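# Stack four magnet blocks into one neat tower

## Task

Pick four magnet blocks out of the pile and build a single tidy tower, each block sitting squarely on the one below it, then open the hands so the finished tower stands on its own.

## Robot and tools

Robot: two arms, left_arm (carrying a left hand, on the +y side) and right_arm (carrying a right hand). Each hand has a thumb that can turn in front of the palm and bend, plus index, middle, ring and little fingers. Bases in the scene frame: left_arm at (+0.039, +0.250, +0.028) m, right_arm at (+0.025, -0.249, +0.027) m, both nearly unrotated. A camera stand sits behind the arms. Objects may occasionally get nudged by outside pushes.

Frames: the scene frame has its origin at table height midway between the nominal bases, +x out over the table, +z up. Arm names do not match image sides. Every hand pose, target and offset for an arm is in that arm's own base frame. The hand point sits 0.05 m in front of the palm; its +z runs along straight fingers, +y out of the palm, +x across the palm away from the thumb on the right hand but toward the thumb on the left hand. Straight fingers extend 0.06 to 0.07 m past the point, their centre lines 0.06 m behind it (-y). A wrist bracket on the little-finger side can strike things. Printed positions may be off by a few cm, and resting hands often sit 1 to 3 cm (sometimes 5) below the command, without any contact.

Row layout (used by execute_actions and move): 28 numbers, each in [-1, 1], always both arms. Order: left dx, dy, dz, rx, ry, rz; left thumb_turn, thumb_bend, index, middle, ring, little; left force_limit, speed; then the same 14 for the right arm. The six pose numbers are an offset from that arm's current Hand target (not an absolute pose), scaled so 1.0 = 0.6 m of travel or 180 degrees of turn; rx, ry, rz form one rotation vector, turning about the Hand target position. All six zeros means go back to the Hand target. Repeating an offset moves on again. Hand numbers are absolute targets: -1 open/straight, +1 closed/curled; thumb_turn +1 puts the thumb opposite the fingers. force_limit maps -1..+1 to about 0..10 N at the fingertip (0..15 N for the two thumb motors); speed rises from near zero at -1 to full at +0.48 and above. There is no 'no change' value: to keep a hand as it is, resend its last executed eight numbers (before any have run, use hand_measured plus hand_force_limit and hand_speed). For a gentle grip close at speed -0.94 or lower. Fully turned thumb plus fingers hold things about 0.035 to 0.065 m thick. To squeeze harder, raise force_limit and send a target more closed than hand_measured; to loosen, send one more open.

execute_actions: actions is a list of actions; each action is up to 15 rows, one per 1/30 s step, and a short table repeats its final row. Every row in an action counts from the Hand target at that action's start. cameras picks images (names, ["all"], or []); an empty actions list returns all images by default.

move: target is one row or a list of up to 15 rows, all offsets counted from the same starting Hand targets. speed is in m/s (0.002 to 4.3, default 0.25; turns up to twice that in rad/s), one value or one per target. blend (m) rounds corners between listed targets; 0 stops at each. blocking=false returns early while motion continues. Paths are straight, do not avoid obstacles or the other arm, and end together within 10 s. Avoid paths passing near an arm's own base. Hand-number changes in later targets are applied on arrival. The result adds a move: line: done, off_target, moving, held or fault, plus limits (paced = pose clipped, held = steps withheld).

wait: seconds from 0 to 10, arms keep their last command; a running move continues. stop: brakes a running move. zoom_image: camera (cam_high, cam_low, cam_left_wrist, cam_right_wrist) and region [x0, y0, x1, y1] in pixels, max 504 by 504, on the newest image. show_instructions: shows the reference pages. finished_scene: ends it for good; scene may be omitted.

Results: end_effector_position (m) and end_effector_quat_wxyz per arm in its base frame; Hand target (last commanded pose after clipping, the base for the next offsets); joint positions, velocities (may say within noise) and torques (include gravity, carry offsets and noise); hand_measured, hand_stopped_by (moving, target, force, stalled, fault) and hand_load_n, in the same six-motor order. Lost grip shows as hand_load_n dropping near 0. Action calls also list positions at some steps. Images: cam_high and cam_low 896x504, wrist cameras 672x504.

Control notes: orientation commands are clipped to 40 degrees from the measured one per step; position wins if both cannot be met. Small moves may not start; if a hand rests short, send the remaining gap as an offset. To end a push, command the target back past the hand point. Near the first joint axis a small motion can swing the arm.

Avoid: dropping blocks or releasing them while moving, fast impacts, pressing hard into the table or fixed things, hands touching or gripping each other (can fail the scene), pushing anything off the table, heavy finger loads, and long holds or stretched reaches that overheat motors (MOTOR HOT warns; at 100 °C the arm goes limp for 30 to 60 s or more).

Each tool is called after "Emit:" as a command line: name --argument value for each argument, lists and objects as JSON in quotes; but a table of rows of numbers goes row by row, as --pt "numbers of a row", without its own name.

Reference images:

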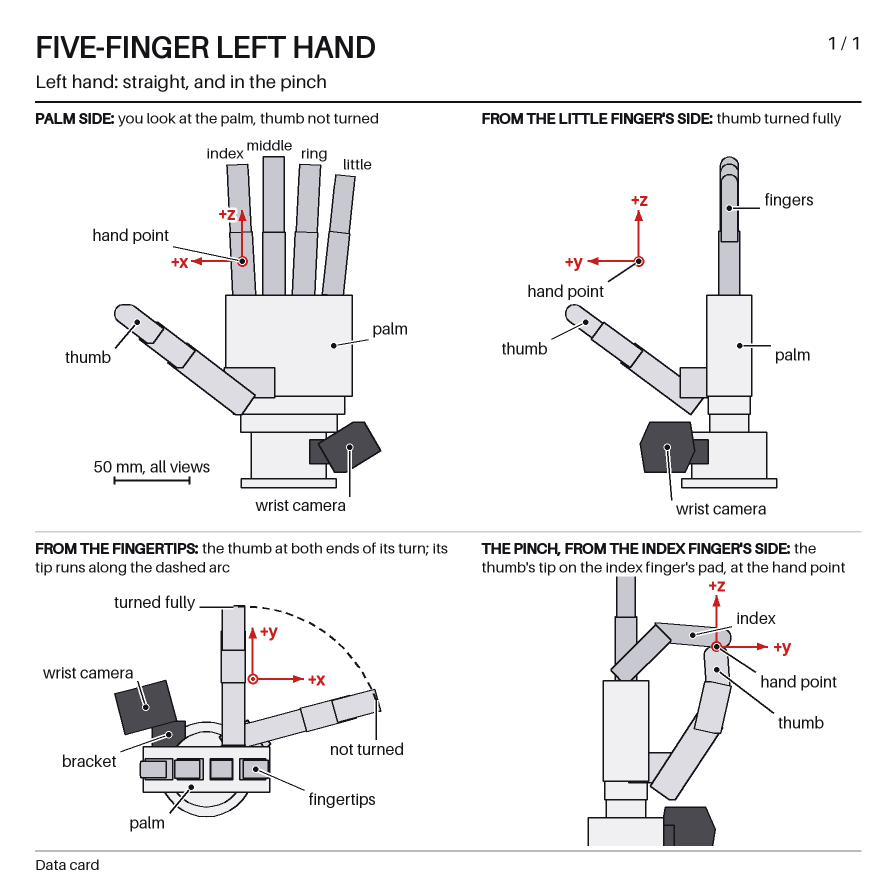

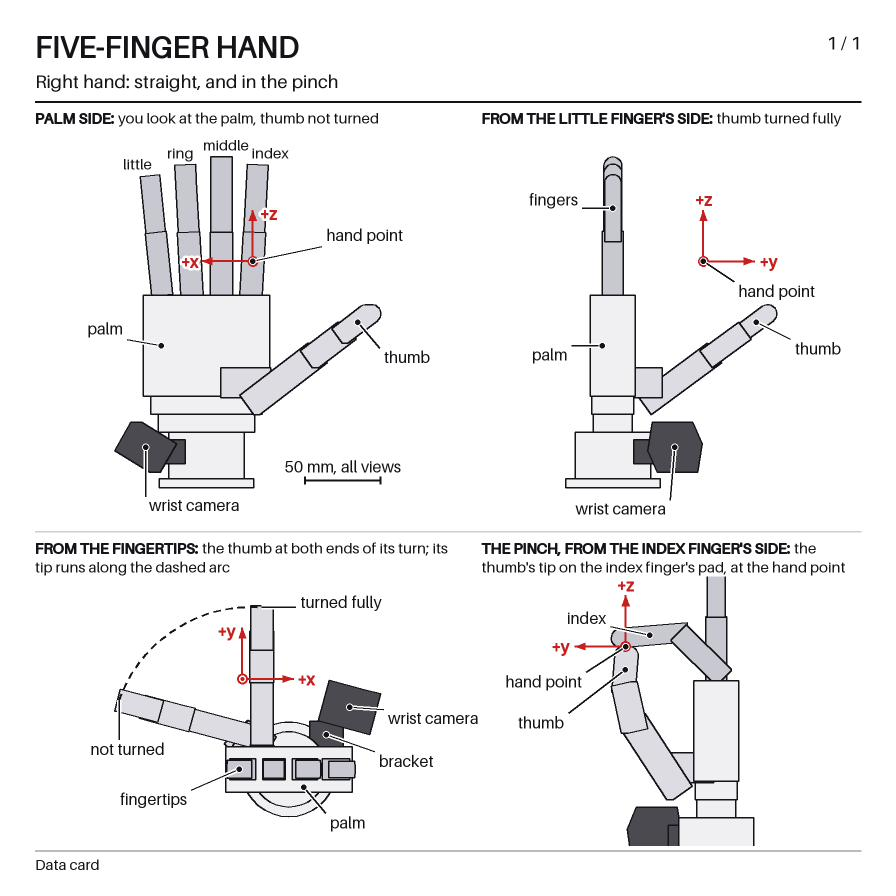

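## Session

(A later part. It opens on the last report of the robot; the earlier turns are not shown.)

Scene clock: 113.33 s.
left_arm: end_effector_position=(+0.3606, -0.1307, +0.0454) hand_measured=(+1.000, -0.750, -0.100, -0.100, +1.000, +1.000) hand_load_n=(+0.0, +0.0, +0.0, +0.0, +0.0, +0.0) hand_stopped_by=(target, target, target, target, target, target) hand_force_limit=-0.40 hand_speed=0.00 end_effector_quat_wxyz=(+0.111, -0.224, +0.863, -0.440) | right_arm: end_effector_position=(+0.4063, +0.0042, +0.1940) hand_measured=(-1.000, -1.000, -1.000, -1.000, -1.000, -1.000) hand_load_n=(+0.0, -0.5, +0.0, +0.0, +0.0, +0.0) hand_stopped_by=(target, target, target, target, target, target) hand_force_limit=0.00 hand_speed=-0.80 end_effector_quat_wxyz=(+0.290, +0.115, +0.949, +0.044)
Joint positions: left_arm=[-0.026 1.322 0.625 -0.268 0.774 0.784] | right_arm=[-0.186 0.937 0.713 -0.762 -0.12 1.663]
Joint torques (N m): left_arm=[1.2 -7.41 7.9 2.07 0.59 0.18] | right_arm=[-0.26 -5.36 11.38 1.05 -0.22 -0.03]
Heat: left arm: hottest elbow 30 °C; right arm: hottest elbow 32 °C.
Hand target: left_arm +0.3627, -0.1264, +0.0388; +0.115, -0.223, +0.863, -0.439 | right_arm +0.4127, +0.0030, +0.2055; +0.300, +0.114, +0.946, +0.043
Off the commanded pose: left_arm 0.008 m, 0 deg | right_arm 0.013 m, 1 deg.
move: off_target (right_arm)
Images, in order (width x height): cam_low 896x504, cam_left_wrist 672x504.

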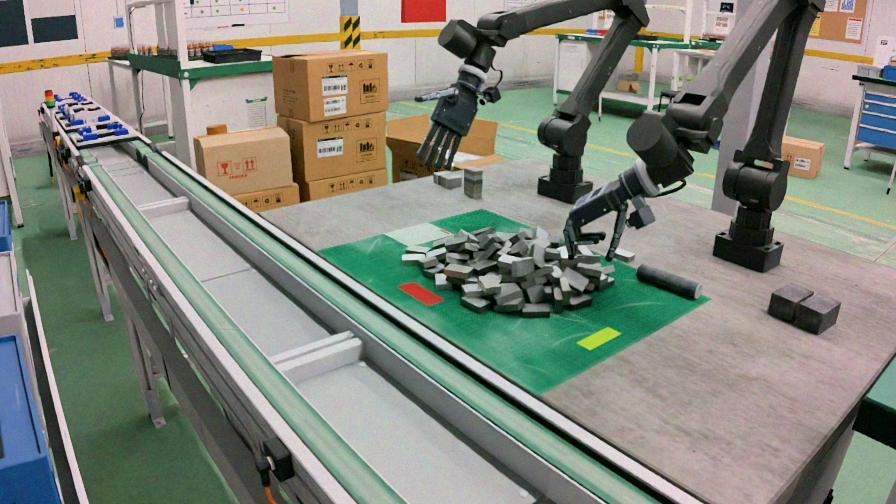

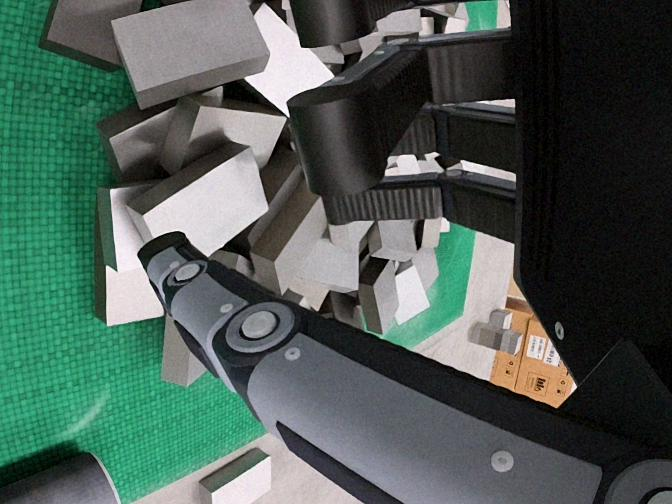

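Emit:
move --target '[0.0027,0.0055,-0.03,0,0,0,1,-0.75,-0.1,-0.1,1,1,-0.4,0.0, 0,0,0,0,0,0,-1,-1,-1,-1,-1,-1,0,-0.8]' --cameras '["cam_left_wrist","cam_low"]' --speed 0.06

Emit:
zoom_image --camera "cam_left_wrist" --region '[100, 90, 360, 330]'

Emit:
zoom_image --camera "cam_low" --region '[500, 160, 680, 310]'

Scene clock: 114.80 s.
left_arm: end_effector_position=(+0.3628, -0.1276, +0.0279) hand_measured=(+1.000, -0.750, -0.100, -0.100, +1.000, +1.000) hand_load_n=(+0.0, +0.0, +0.0, +0.0, +0.0, +0.0) hand_stopped_by=(target, target, target, target, target, target) hand_force_limit=-0.40 hand_speed=0.00 end_effector_quat_wxyz=(+0.111, -0.224, +0.862, -0.440) | right_arm: end_effector_position=(+0.4063, +0.0042, +0.1940) hand_measured=(-1.000, -1.000, -1.000, -1.000, -1.000, -1.000) hand_load_n=(+0.0, +0.0, +0.5, +0.0, +0.0, +0.0) hand_stopped_by=(target, target, target, target, target, target) hand_force_limit=0.00 hand_speed=-0.80 end_effector_quat_wxyz=(+0.290, +0.115, +0.949, +0.044)
Joint positions: left_arm=[-0.016 1.371 0.61 -0.212 0.78 0.794] | right_arm=[-0.186 0.937 0.713 -0.762 -0.12 1.663]
Joint torques (N m): left_arm=[1.14 -7.65 7.45 2.11 0.57 0.19] | right_arm=[-0.38 -5.36 11.32 1.06 -0.21 -0.02]
Heat: left arm: hottest elbow 30 °C; right arm: hottest elbow 32 °C.
Hand target: left_arm +0.3645, -0.1231, +0.0210; +0.115, -0.223, +0.863, -0.439 | right_arm +0.4127, +0.0030, +0.2055; +0.300, +0.114, +0.946, +0.043
Off the commanded pose: left_arm 0.009 m, 0 deg | right_arm 0.013 m, 1 deg.
move: off_target (right_arm)
Images, in order (width x height): cam_low 896x504, cam_left_wrist 672x504.

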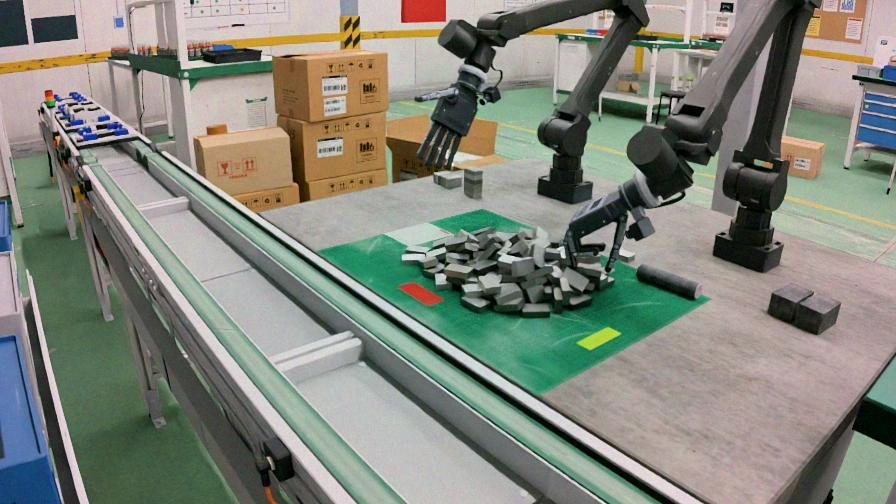

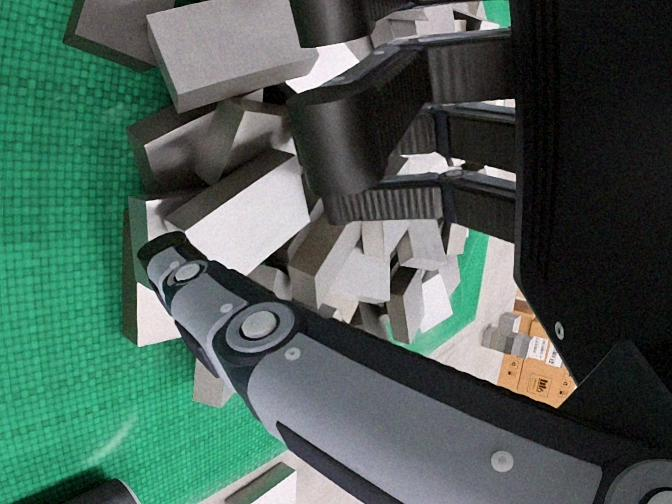

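Scaled by 1.938 from the camera's 672x504 image, which has a finer 960x720 frame.

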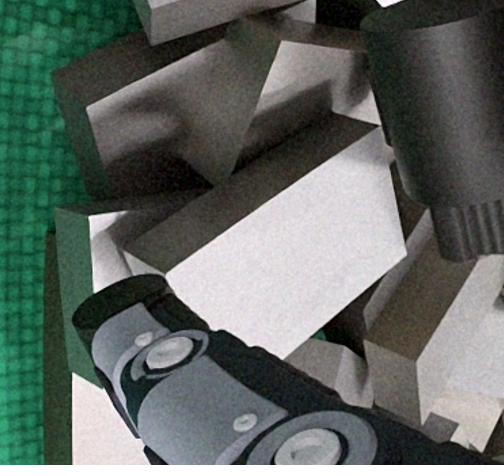

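Scaled by 2.800 from the camera's 896x504 image, which has a finer 1280x720 frame.

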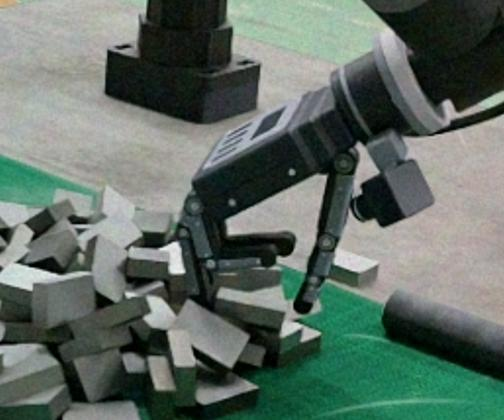

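Emit:
move --pt "0 0 -0.007 0 0 0 1 -0.75 -0.1 -0.1 1 1 -0.4 0.0 0 0 0 0 0 0 -1 -1 -1 -1 -1 -1 0 -0.8" --pt "0 0 -0.007 0 0 0 1 -0.3 0.2 0.2 1 1 0 -0.8 0 0 0 0 0 0 -1 -1 -1 -1 -1 -1 0 -0.8" --cameras '["cam_left_wrist","cam_low"]' --speed 0.06

Emit:
zoom_image --camera "cam_left_wrist" --region '[100, 90, 360, 330]'

Emit:
zoom_image --camera "cam_low" --region '[500, 160, 680, 310]'

Scene clock: 120.67 s.
left_arm: end_effector_position=(+0.3639, -0.1282, +0.0250) hand_measured=(+1.000, -0.300, +0.200, +0.200, +1.000, +1.000) hand_load_n=(+0.0, +0.0, +0.0, +0.0, +0.0, +0.0) hand_stopped_by=(target, target, target, target, target, target) hand_force_limit=0.00 hand_speed=-0.80 end_effector_quat_wxyz=(+0.112, -0.222, +0.862, -0.443) | right_arm: end_effector_position=(+0.4063, +0.0042, +0.1940) hand_measured=(-1.000, -1.000, -1.000, -1.000, -1.000, -1.000) hand_load_n=(+0.0, +0.0, +0.0, +0.0, +0.0, +0.0) hand_stopped_by=(target, target, target, target, target, target) hand_force_limit=0.00 hand_speed=-0.80 end_effector_quat_wxyz=(+0.290, +0.115, +0.949, +0.044)
Joint positions: left_arm=[-0.015 1.382 0.608 -0.195 0.785 0.795] | right_arm=[-0.186 0.937 0.713 -0.762 -0.12 1.663]
Joint torques (N m): left_arm=[1.14 -7.77 7.17 2.07 0.33 0.18] | right_arm=[-0.32 -5.25 11.48 1.01 -0.22 -0.02]
Heat: left arm: hottest elbow 30 °C; right arm: hottest elbow 32 °C.
Hand target: left_arm +0.3644, -0.1230, +0.0167; +0.115, -0.223, +0.863, -0.439 | right_arm +0.4127, +0.0030, +0.2055; +0.300, +0.114, +0.946, +0.043
Off the commanded pose: left_arm 0.010 m, 1 deg | right_arm 0.013 m, 1 deg.
move: off_target (right_arm); target 2's new numbers were sent with left_arm's hand 0.011 m and 0 deg from that target
Images, in order (width x height): cam_low 896x504, cam_left_wrist 672x504.

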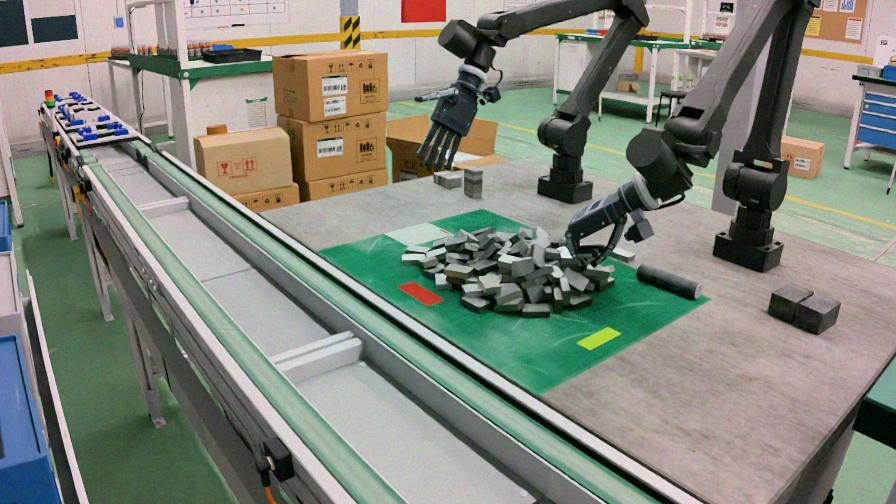

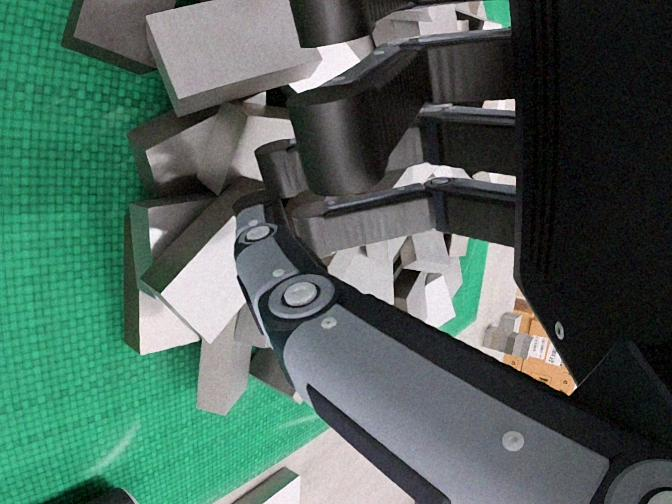

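Scaled by 1.938 from the camera's 672x504 image, which has a finer 960x720 frame.

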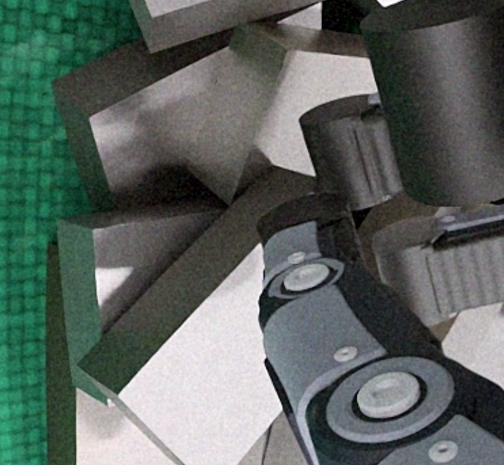

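Scaled by 2.800 from the camera's 896x504 image, which has a finer 1280x720 frame.

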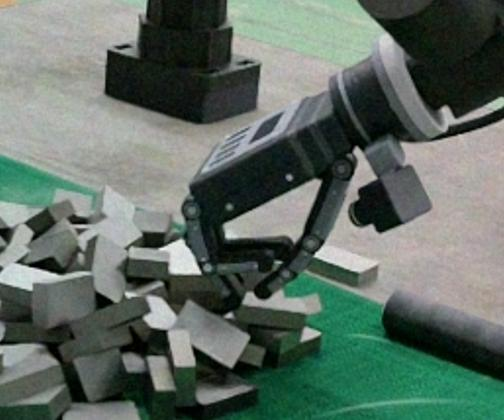

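Emit:
move --pt "0 0 0 0 0 0 1 -0.8 -0.15 -0.15 1 1 -0.4 0.0 0 0 0 0 0 0 -1 -1 -1 -1 -1 -1 0 -0.8" --pt "0 0 0.09 0 0 0 1 -0.8 -0.15 -0.15 1 1 0 -0.8 0 0 0 0 0 0 -1 -1 -1 -1 -1 -1 0 -0.8" --cameras '["cam_left_wrist","cam_low"]' --speed 0.1

Emit:
zoom_image --camera "cam_left_wrist" --region '[60, 90, 320, 350]'

Emit:
zoom_image --camera "cam_low" --region '[500, 160, 680, 310]'

Scene clock: 123.53 s.
left_arm: end_effector_position=(+0.3382, -0.1278, +0.0466) hand_measured=(+1.000, -0.800, -0.150, -0.150, +1.000, +1.000) hand_load_n=(+0.0, +0.0, +0.0, +0.0, -0.5, +0.0) hand_stopped_by=(target, target, target, target, target, target) hand_force_limit=0.00 hand_speed=-0.80 end_effector_quat_wxyz=(+0.083, -0.237, +0.865, -0.434) | right_arm: end_effector_position=(+0.4063, +0.0042, +0.1940) hand_measured=(-1.000, -1.000, -1.000, -1.000, -1.000, -1.000) hand_load_n=(+0.0, +0.0, +0.0, +0.0, +0.0, +0.0) hand_stopped_by=(target, target, target, target, target, target) hand_force_limit=0.00 hand_speed=-0.80 end_effector_quat_wxyz=(+0.290, +0.115, +0.949, +0.044)
Joint positions: left_arm=[-0.015 1.289 0.613 -0.36 0.785 0.795] | right_arm=[-0.186 0.937 0.713 -0.762 -0.12 1.663]
Joint torques (N m): left_arm=[1.08 -9.64 13.37 0.79 0.34 0.17] | right_arm=[-0.26 -4.95 11.34 1.18 -0.22 -0.02]
Heat: left arm: hottest elbow 30 °C; right arm: hottest elbow 33 °C.
Hand target: left_arm +0.3643, -0.1231, +0.0707; +0.115, -0.223, +0.863, -0.439 | right_arm +0.4127, +0.0030, +0.2055; +0.300, +0.114, +0.946, +0.043
Off the commanded pose: left_arm 0.036 m, 4 deg | right_arm 0.013 m, 1 deg.
move: off_target (left_arm, right_arm); target 2's new numbers were sent with left_arm's hand 0.036 m and 4 deg from that target
Images, in order (width x height): cam_low 896x504, cam_left_wrist 672x504.

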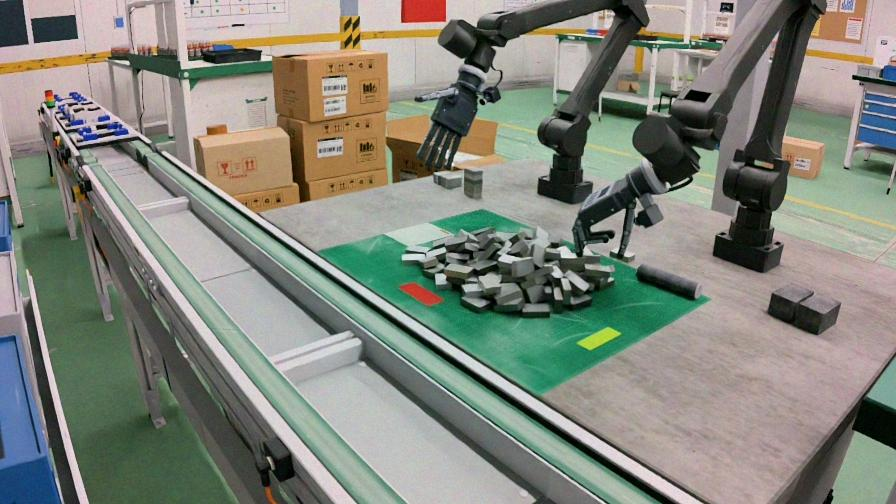

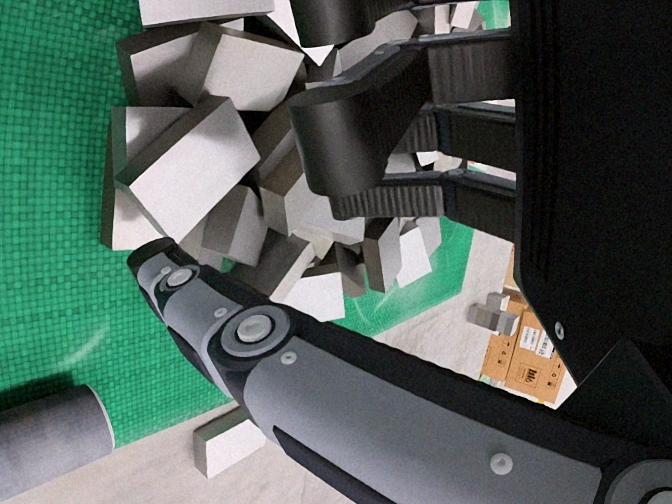

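Scaled by 1.938 from the camera's 672x504 image, which has a finer 960x720 frame.

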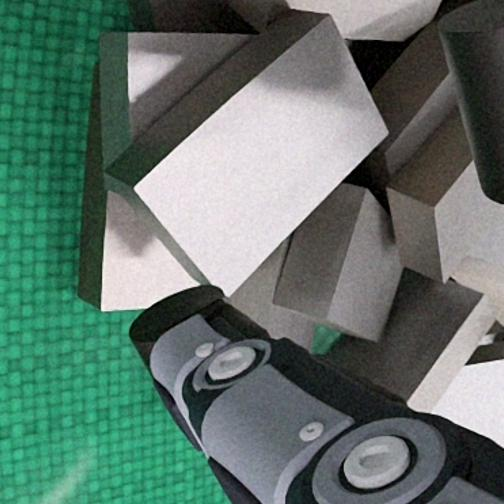

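Scaled by 2.800 from the camera's 896x504 image, which has a finer 1280x720 frame.

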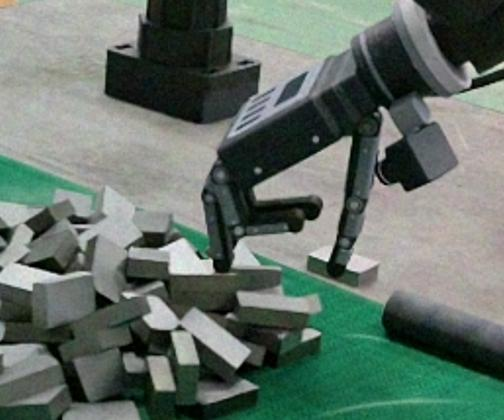

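Emit:
move --target '[-0.0305,0.0123,-0.0378,0,0,0.0556,1,-0.8,-0.15,-0.15,1,1,0,-0.8, 0,0,0,0,0,0,-1,-1,-1,-1,-1,-1,0,-0.8]' --cameras '["cam_left_wrist","cam_low"]' --speed 0.1

Emit:
zoom_image --camera "cam_left_wrist" --region '[60, 90, 320, 350]'

Emit:
zoom_image --camera "cam_low" --region '[500, 160, 680, 310]'

Scene clock: 125.67 s.
left_arm: end_effector_position=(+0.3426, -0.1185, +0.0424) hand_measured=(+1.000, -0.800, -0.150, -0.150, +1.000, +1.000) hand_load_n=(+0.0, +0.0, +0.0, +0.0, +0.0, +0.0) hand_stopped_by=(target, target, target, target, target, target) hand_force_limit=0.00 hand_speed=-0.80 end_effector_quat_wxyz=(+0.140, -0.293, +0.846, -0.424) | right_arm: end_effector_position=(+0.4063, +0.0042, +0.1940) hand_measured=(-1.000, -1.000, -1.000, -1.000, -1.000, -1.000) hand_load_n=(+0.0, +0.0, +0.0, +0.0, +0.0, +0.0) hand_stopped_by=(target, target, target, target, target, target) hand_force_limit=0.00 hand_speed=-0.80 end_effector_quat_wxyz=(+0.290, +0.115, +0.949, +0.044)
Joint positions: left_arm=[-0.014 1.221 0.524 -0.188 0.679 0.639] | right_arm=[-0.186 0.937 0.713 -0.762 -0.12 1.663]
Joint torques (N m): left_arm=[0.97 -8.82 7.9 2.26 0.21 -0.11] | right_arm=[-0.15 -5.3 11.45 1.06 -0.22 -0.02]
Heat: left arm: hottest elbow 30 °C; right arm: hottest elbow 33 °C.
Hand target: left_arm +0.3459, -0.1157, +0.0479; +0.153, -0.297, +0.840, -0.428 | right_arm +0.4127, +0.0030, +0.2055; +0.300, +0.114, +0.946, +0.043
Off the commanded pose: left_arm 0.007 m, 2 deg | right_arm 0.013 m, 1 deg.
move: off_target (right_arm)
Images, in order (width x height): cam_low 896x504, cam_left_wrist 672x504.

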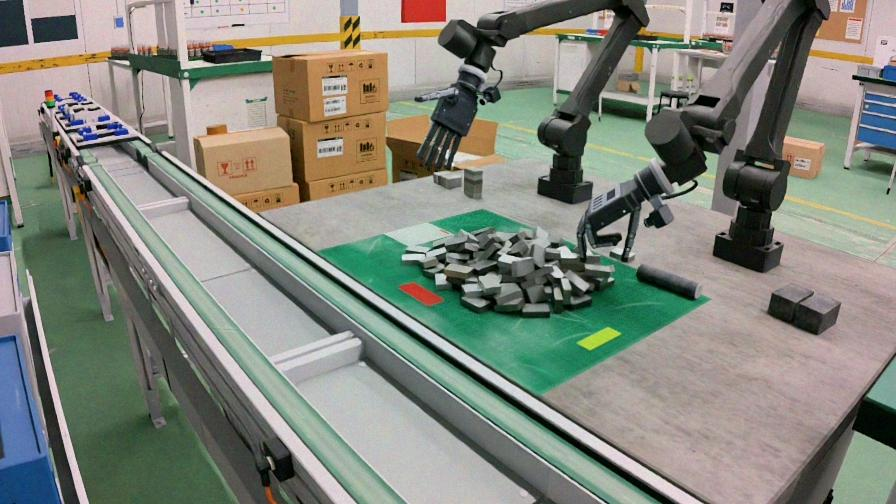

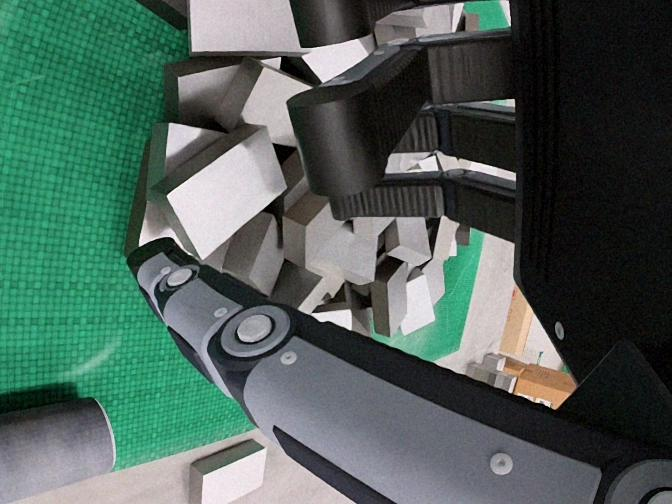

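Scaled by 1.938 from the camera's 672x504 image, which has a finer 960x720 frame.

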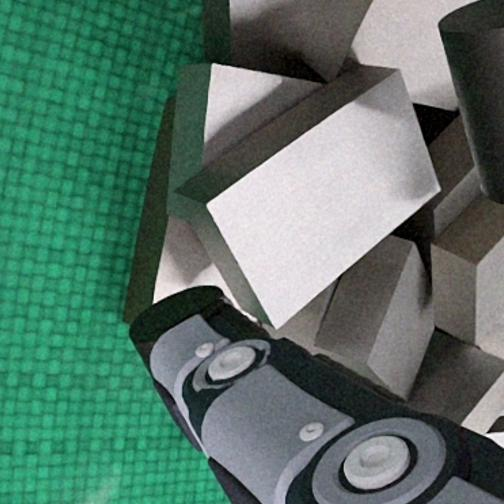

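Scaled by 2.800 from the camera's 896x504 image, which has a finer 1280x720 frame.

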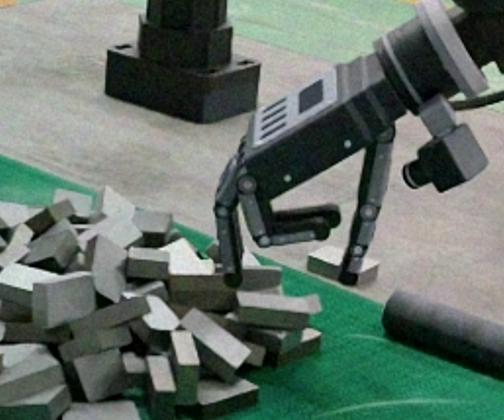

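Emit:
move --target '[0.002,-0.006,-0.035,0,0,0,1,-0.75,-0.1,-0.1,1,1,0,-0.2, 0,0,0,0,0,0,-1,-1,-1,-1,-1,-1,0,-0.8]' --cameras '["cam_left_wrist","cam_low"]' --speed 0.08

Emit:
zoom_image --camera "cam_left_wrist" --region '[100, 90, 360, 350]'

Emit:
zoom_image --camera "cam_low" --region '[500, 160, 680, 310]'

Scene clock: 127.17 s.
left_arm: end_effector_position=(+0.3482, -0.1179, +0.0327) hand_measured=(+1.000, -0.750, -0.100, -0.100, +1.000, +1.000) hand_load_n=(+0.0, +0.0, +0.0, +0.0, +0.0, +0.0) hand_stopped_by=(target, target, target, target, target, target) hand_force_limit=0.00 hand_speed=-0.20 end_effector_quat_wxyz=(+0.157, -0.291, +0.841, -0.428) | right_arm: end_effector_position=(+0.4063, +0.0042, +0.1940) hand_measured=(-1.000, -1.000, -1.000, -1.000, -1.000, -1.000) hand_load_n=(+0.0, +0.0, +0.0, +0.0, +0.0, +0.0) hand_stopped_by=(target, target, target, target, target, target) hand_force_limit=0.00 hand_speed=-0.80 end_effector_quat_wxyz=(+0.290, +0.115, +0.949, +0.044)
Joint positions: left_arm=[-0.014 1.246 0.496 -0.093 0.671 0.627] | right_arm=[-0.186 0.937 0.713 -0.762 -0.12 1.663]
Joint torques (N m): left_arm=[0.09 -6.12 7.72 2.3 0.19 -0.13] | right_arm=[-0.26 -4.78 11.43 1.02 -0.2 -0.04]
Heat: left arm: hottest elbow 30 °C; right arm: hottest elbow 33 °C.
Hand target: left_arm +0.3474, -0.1193, +0.0270; +0.153, -0.297, +0.840, -0.428 | right_arm +0.4127, +0.0030, +0.2055; +0.300, +0.114, +0.946, +0.043
Off the commanded pose: left_arm 0.006 m, 1 deg | right_arm 0.013 m, 1 deg.
move: off_target (right_arm)
Images, in order (width x height): cam_low 896x504, cam_left_wrist 672x504.

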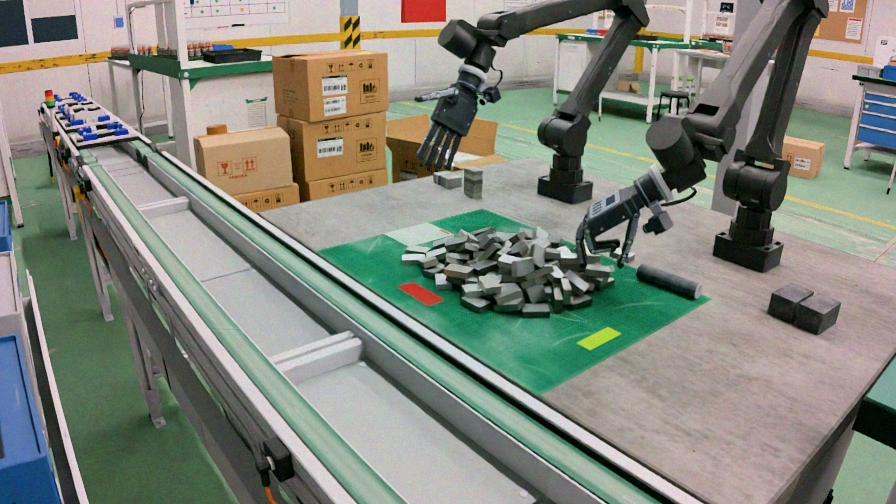

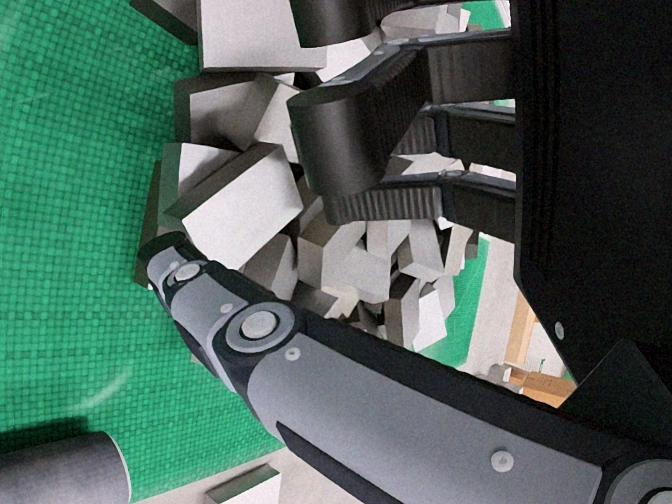

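Scaled by 1.938 from the camera's 672x504 image, which has a finer 960x720 frame.

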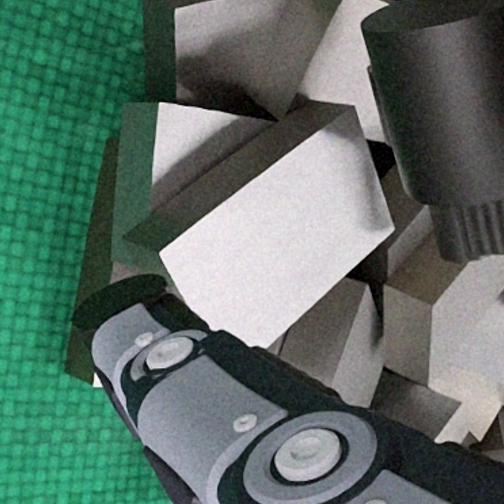

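Scaled by 2.800 from the camera's 896x504 image, which has a finer 1280x720 frame.

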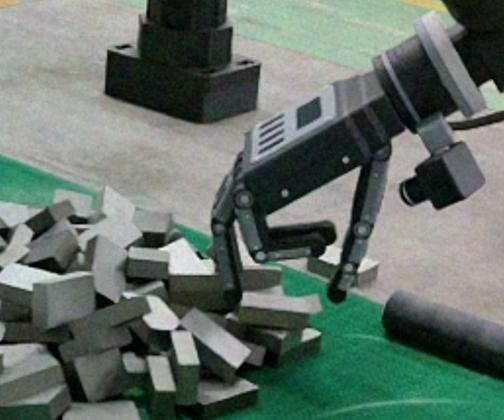

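Emit:
move --target '[0,0,0,0,0,0,0.84,-0.75,-0.1,-0.1,1,1,0,-0.2, 0,0,0,0,0,0,-1,-1,-1,-1,-1,-1,0,-0.8]' --cameras '["cam_left_wrist","cam_low"]' --speed 0.08

Emit:
zoom_image --camera "cam_left_wrist" --region '[100, 90, 360, 350]'

Scene clock: 128.20 s.
left_arm: end_effector_position=(+0.3482, -0.1179, +0.0327) hand_measured=(+0.840, -0.750, -0.100, -0.100, +1.000, +1.000) hand_load_n=(+0.0, +0.0, +0.0, +0.0, +0.0, +0.0) hand_stopped_by=(target, target, target, target, target, target) hand_force_limit=0.00 hand_speed=-0.20 end_effector_quat_wxyz=(+0.157, -0.291, +0.841, -0.428) | right_arm: end_effector_position=(+0.4063, +0.0042, +0.1940) hand_measured=(-1.000, -1.000, -1.000, -1.000, -1.000, -1.000) hand_load_n=(+0.0, +0.0, +0.0, +0.0, +0.0, +0.0) hand_stopped_by=(target, target, target, target, target, target) hand_force_limit=0.00 hand_speed=-0.80 end_effector_quat_wxyz=(+0.290, +0.115, +0.949, +0.044)
Joint positions: left_arm=[-0.014 1.246 0.496 -0.093 0.671 0.627] | right_arm=[-0.186 0.937 0.713 -0.762 -0.12 1.663]
Joint torques (N m): left_arm=[0.15 -6.12 7.72 2.32 0.19 -0.12] | right_arm=[-0.38 -5.19 11.38 0.95 -0.19 -0.02]
Heat: left arm: hottest elbow 30 °C; right arm: hottest elbow 33 °C.
Hand target: left_arm +0.3473, -0.1193, +0.0270; +0.153, -0.297, +0.840, -0.428 | right_arm +0.4127, +0.0030, +0.2055; +0.300, +0.114, +0.946, +0.043
Off the commanded pose: left_arm 0.006 m, 1 deg | right_arm 0.013 m, 1 deg.
move: off_target (right_arm)
Images, in order (width x height): cam_low 896x504, cam_left_wrist 672x504.

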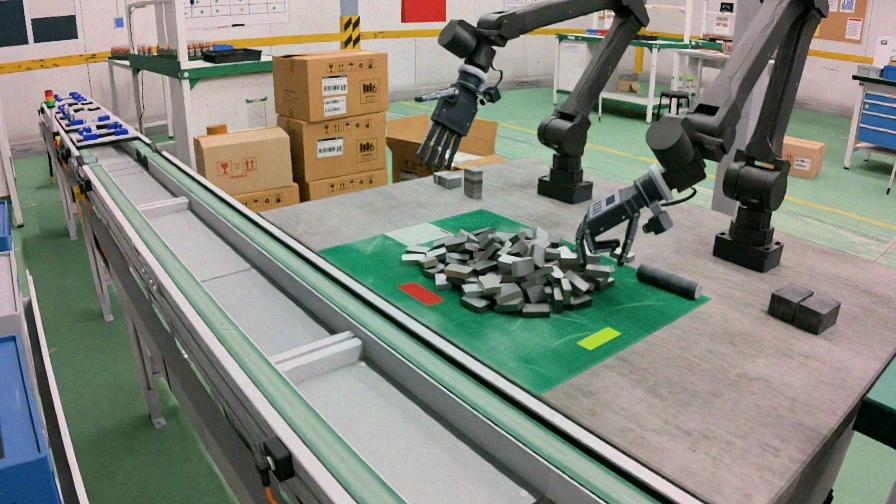

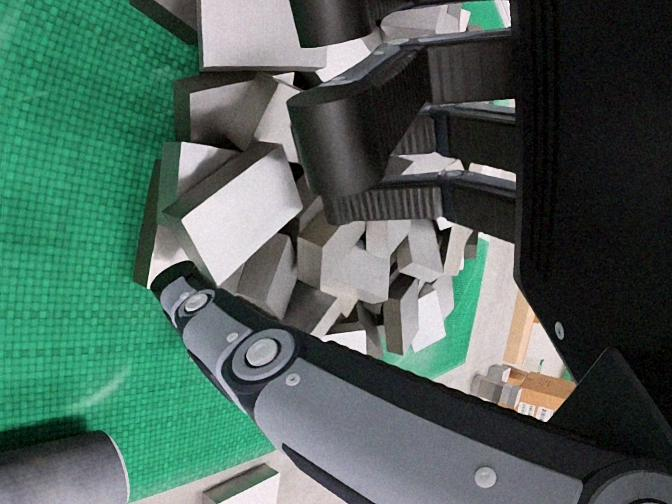

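Scaled by 1.938 from the camera's 672x504 image, which has a finer 960x720 frame.

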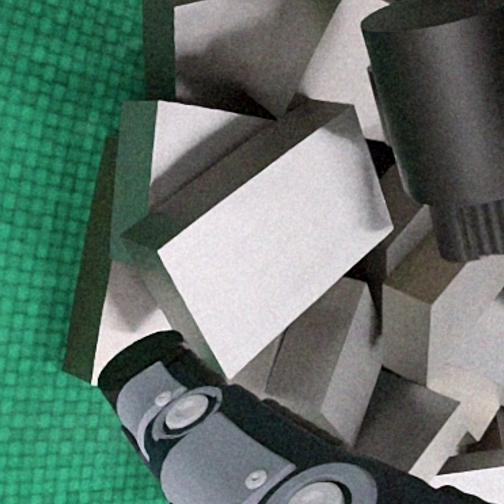

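Emit:
move --target '[0.0045,-0.002,-0.02,0,0,0,0.84,-0.75,-0.1,-0.1,1,1,0,-0.2, 0,0,0,0,0,0,-1,-1,-1,-1,-1,-1,0,-0.8]' --cameras '["cam_left_wrist","cam_low"]' --speed 0.06

Emit:
zoom_image --camera "cam_left_wrist" --region '[100, 90, 360, 350]'

Emit:
zoom_image --camera "cam_low" --region '[500, 160, 680, 310]'

Scene clock: 129.47 s.
left_arm: end_effector_position=(+0.3515, -0.1183, +0.0237) hand_measured=(+0.840, -0.750, -0.100, -0.100, +1.000, +1.000) hand_load_n=(+0.0, +0.0, +0.0, -3.0, +0.0, +0.0) hand_stopped_by=(target, target, target, target, target, target) hand_force_limit=0.00 hand_speed=-0.20 end_effector_quat_wxyz=(+0.157, -0.295, +0.839, -0.429) | right_arm: end_effector_position=(+0.4063, +0.0042, +0.1940) hand_measured=(-1.000, -1.000, -1.000, -1.000, -1.000, -1.000) hand_load_n=(+0.0, +0.0, +0.0, +0.0, +0.0, +0.0) hand_stopped_by=(target, target, target, target, target, target) hand_force_limit=0.00 hand_speed=-0.80 end_effector_quat_wxyz=(+0.290, +0.115, +0.949, +0.044)
Joint positions: left_arm=[-0.014 1.281 0.49 -0.045 0.669 0.616] | right_arm=[-0.186 0.937 0.713 -0.762 -0.12 1.663]
Joint torques (N m): left_arm=[-0.15 -5.83 7.25 2.54 0.15 -0.04] | right_arm=[-0.26 -5.36 11.44 1.05 -0.2 -0.01]
Heat: left arm: hottest elbow 30 °C; right arm: hottest elbow 33 °C.
Hand target: left_arm +0.3500, -0.1205, +0.0150; +0.153, -0.297, +0.840, -0.428 | right_arm +0.4127, +0.0030, +0.2055; +0.300, +0.114, +0.946, +0.043
Off the commanded pose: left_arm 0.009 m, 1 deg | right_arm 0.013 m, 1 deg.
move: off_target (right_arm)
Images, in order (width x height): cam_low 896x504, cam_left_wrist 672x504.

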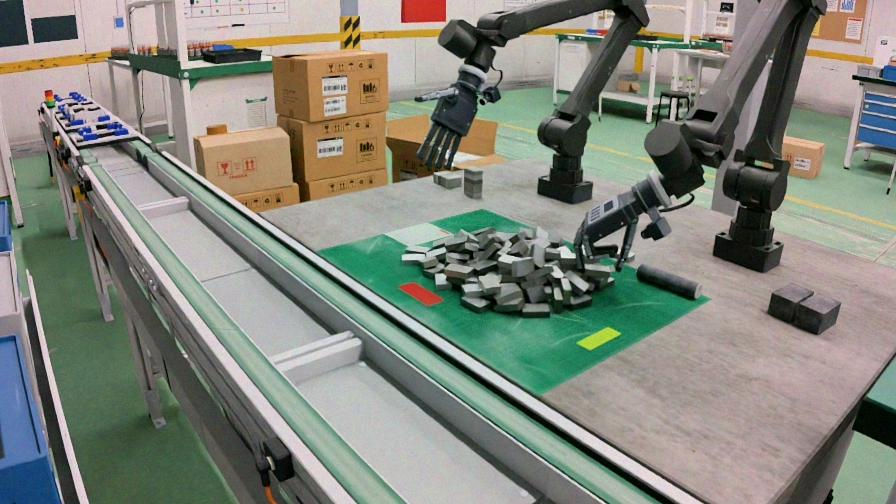

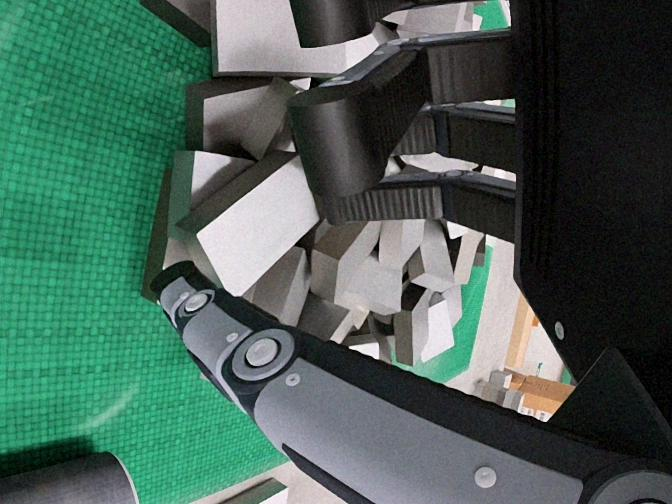

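Scaled by 1.938 from the camera's 672x504 image, which has a finer 960x720 frame.

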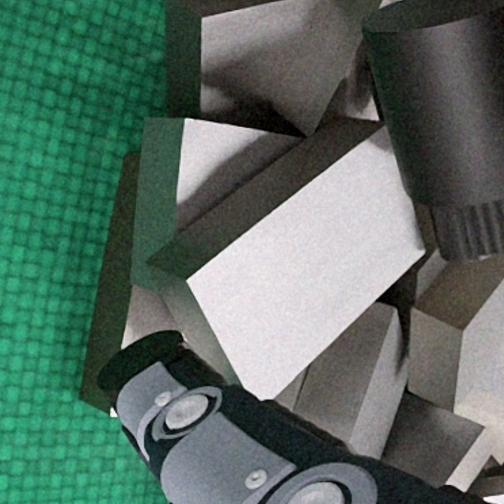

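Scaled by 2.800 from the camera's 896x504 image, which has a finer 1280x720 frame.

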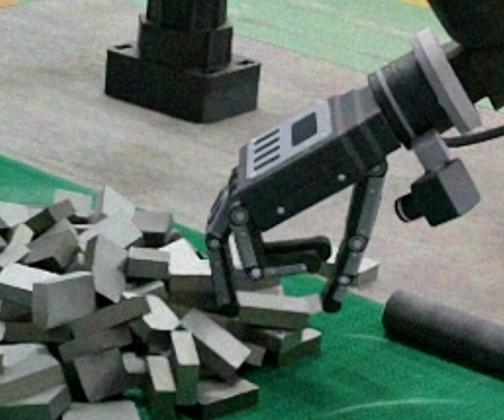

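Emit:
move --target '[0,0,0,0,0,0,0.84,-0.3,0.3,0.3,1,1,0,-0.85, 0,0,0,0,0,0,-1,-1,-1,-1,-1,-1,0,-0.8]' --cameras '["cam_left_wrist","cam_low"]' --speed 0.06

Emit:
zoom_image --camera "cam_left_wrist" --region '[100, 90, 360, 350]'

Scene clock: 132.07 s.
left_arm: end_effector_position=(+0.3525, -0.1183, +0.0222) hand_measured=(+0.840, -0.300, +0.300, +0.300, +1.000, +1.000) hand_load_n=(+0.5, +0.0, +0.0, +0.0, +0.0, +0.0) hand_stopped_by=(target, target, target, target, target, target) hand_force_limit=0.00 hand_speed=-0.85 end_effector_quat_wxyz=(+0.158, -0.295, +0.839, -0.429) | right_arm: end_effector_position=(+0.4063, +0.0042, +0.1940) hand_measured=(-1.000, -1.000, -1.000, -1.000, -1.000, -1.000) hand_load_n=(+0.0, +0.0, -0.5, +0.0, +0.0, +0.0) hand_stopped_by=(target, target, target, target, target, target) hand_force_limit=0.00 hand_speed=-0.80 end_effector_quat_wxyz=(+0.290, +0.115, +0.949, +0.044)
Joint positions: left_arm=[-0.014 1.288 0.49 -0.037 0.668 0.615] | right_arm=[-0.186 0.937 0.713 -0.762 -0.12 1.663]
Joint torques (N m): left_arm=[-0.15 -6.42 7.2 2.29 0.19 -0.04] | right_arm=[-0.21 -5.25 11.36 0.99 -0.18 -0.01]
Heat: left arm: hottest elbow 30 °C; right arm: hottest elbow 33 °C.
Hand target: left_arm +0.3500, -0.1205, +0.0151; +0.153, -0.297, +0.840, -0.428 | right_arm +0.4127, +0.0030, +0.2055; +0.300, +0.114, +0.946, +0.043
Off the commanded pose: left_arm 0.008 m, 1 deg | right_arm 0.013 m, 1 deg.
move: off_target (right_arm)
Images, in order (width x height): cam_low 896x504, cam_left_wrist 672x504.

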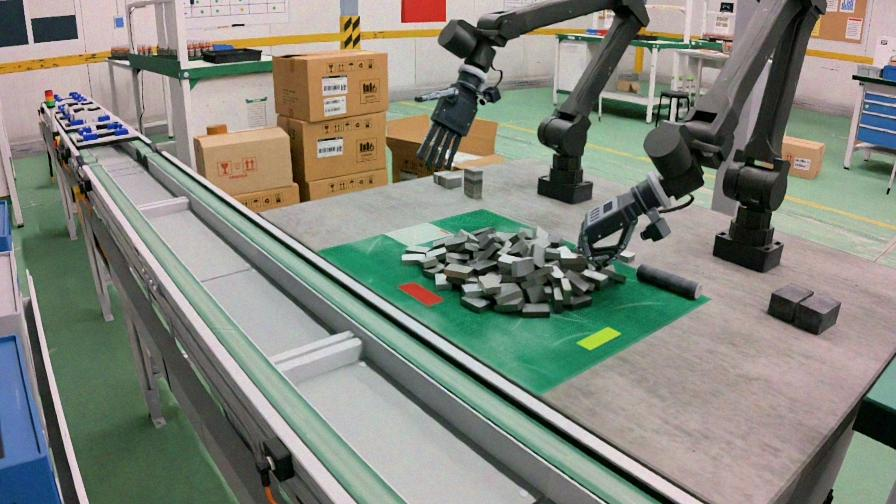

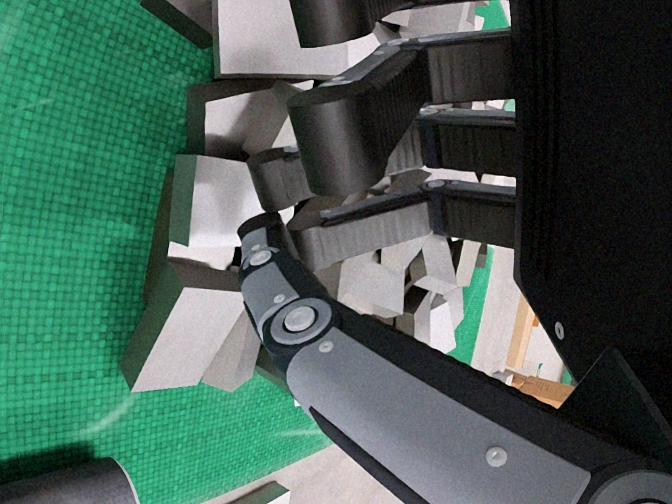

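Scaled by 1.938 from the camera's 672x504 image, which has a finer 960x720 frame.

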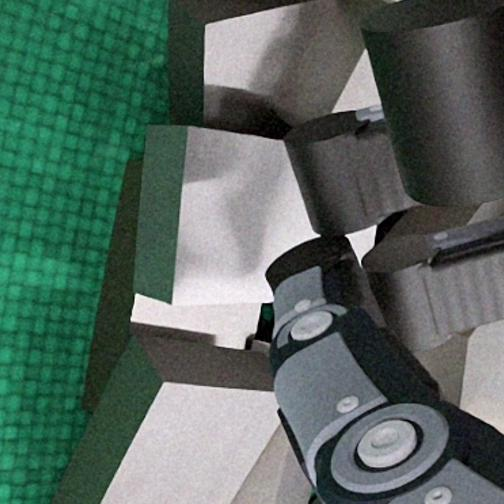

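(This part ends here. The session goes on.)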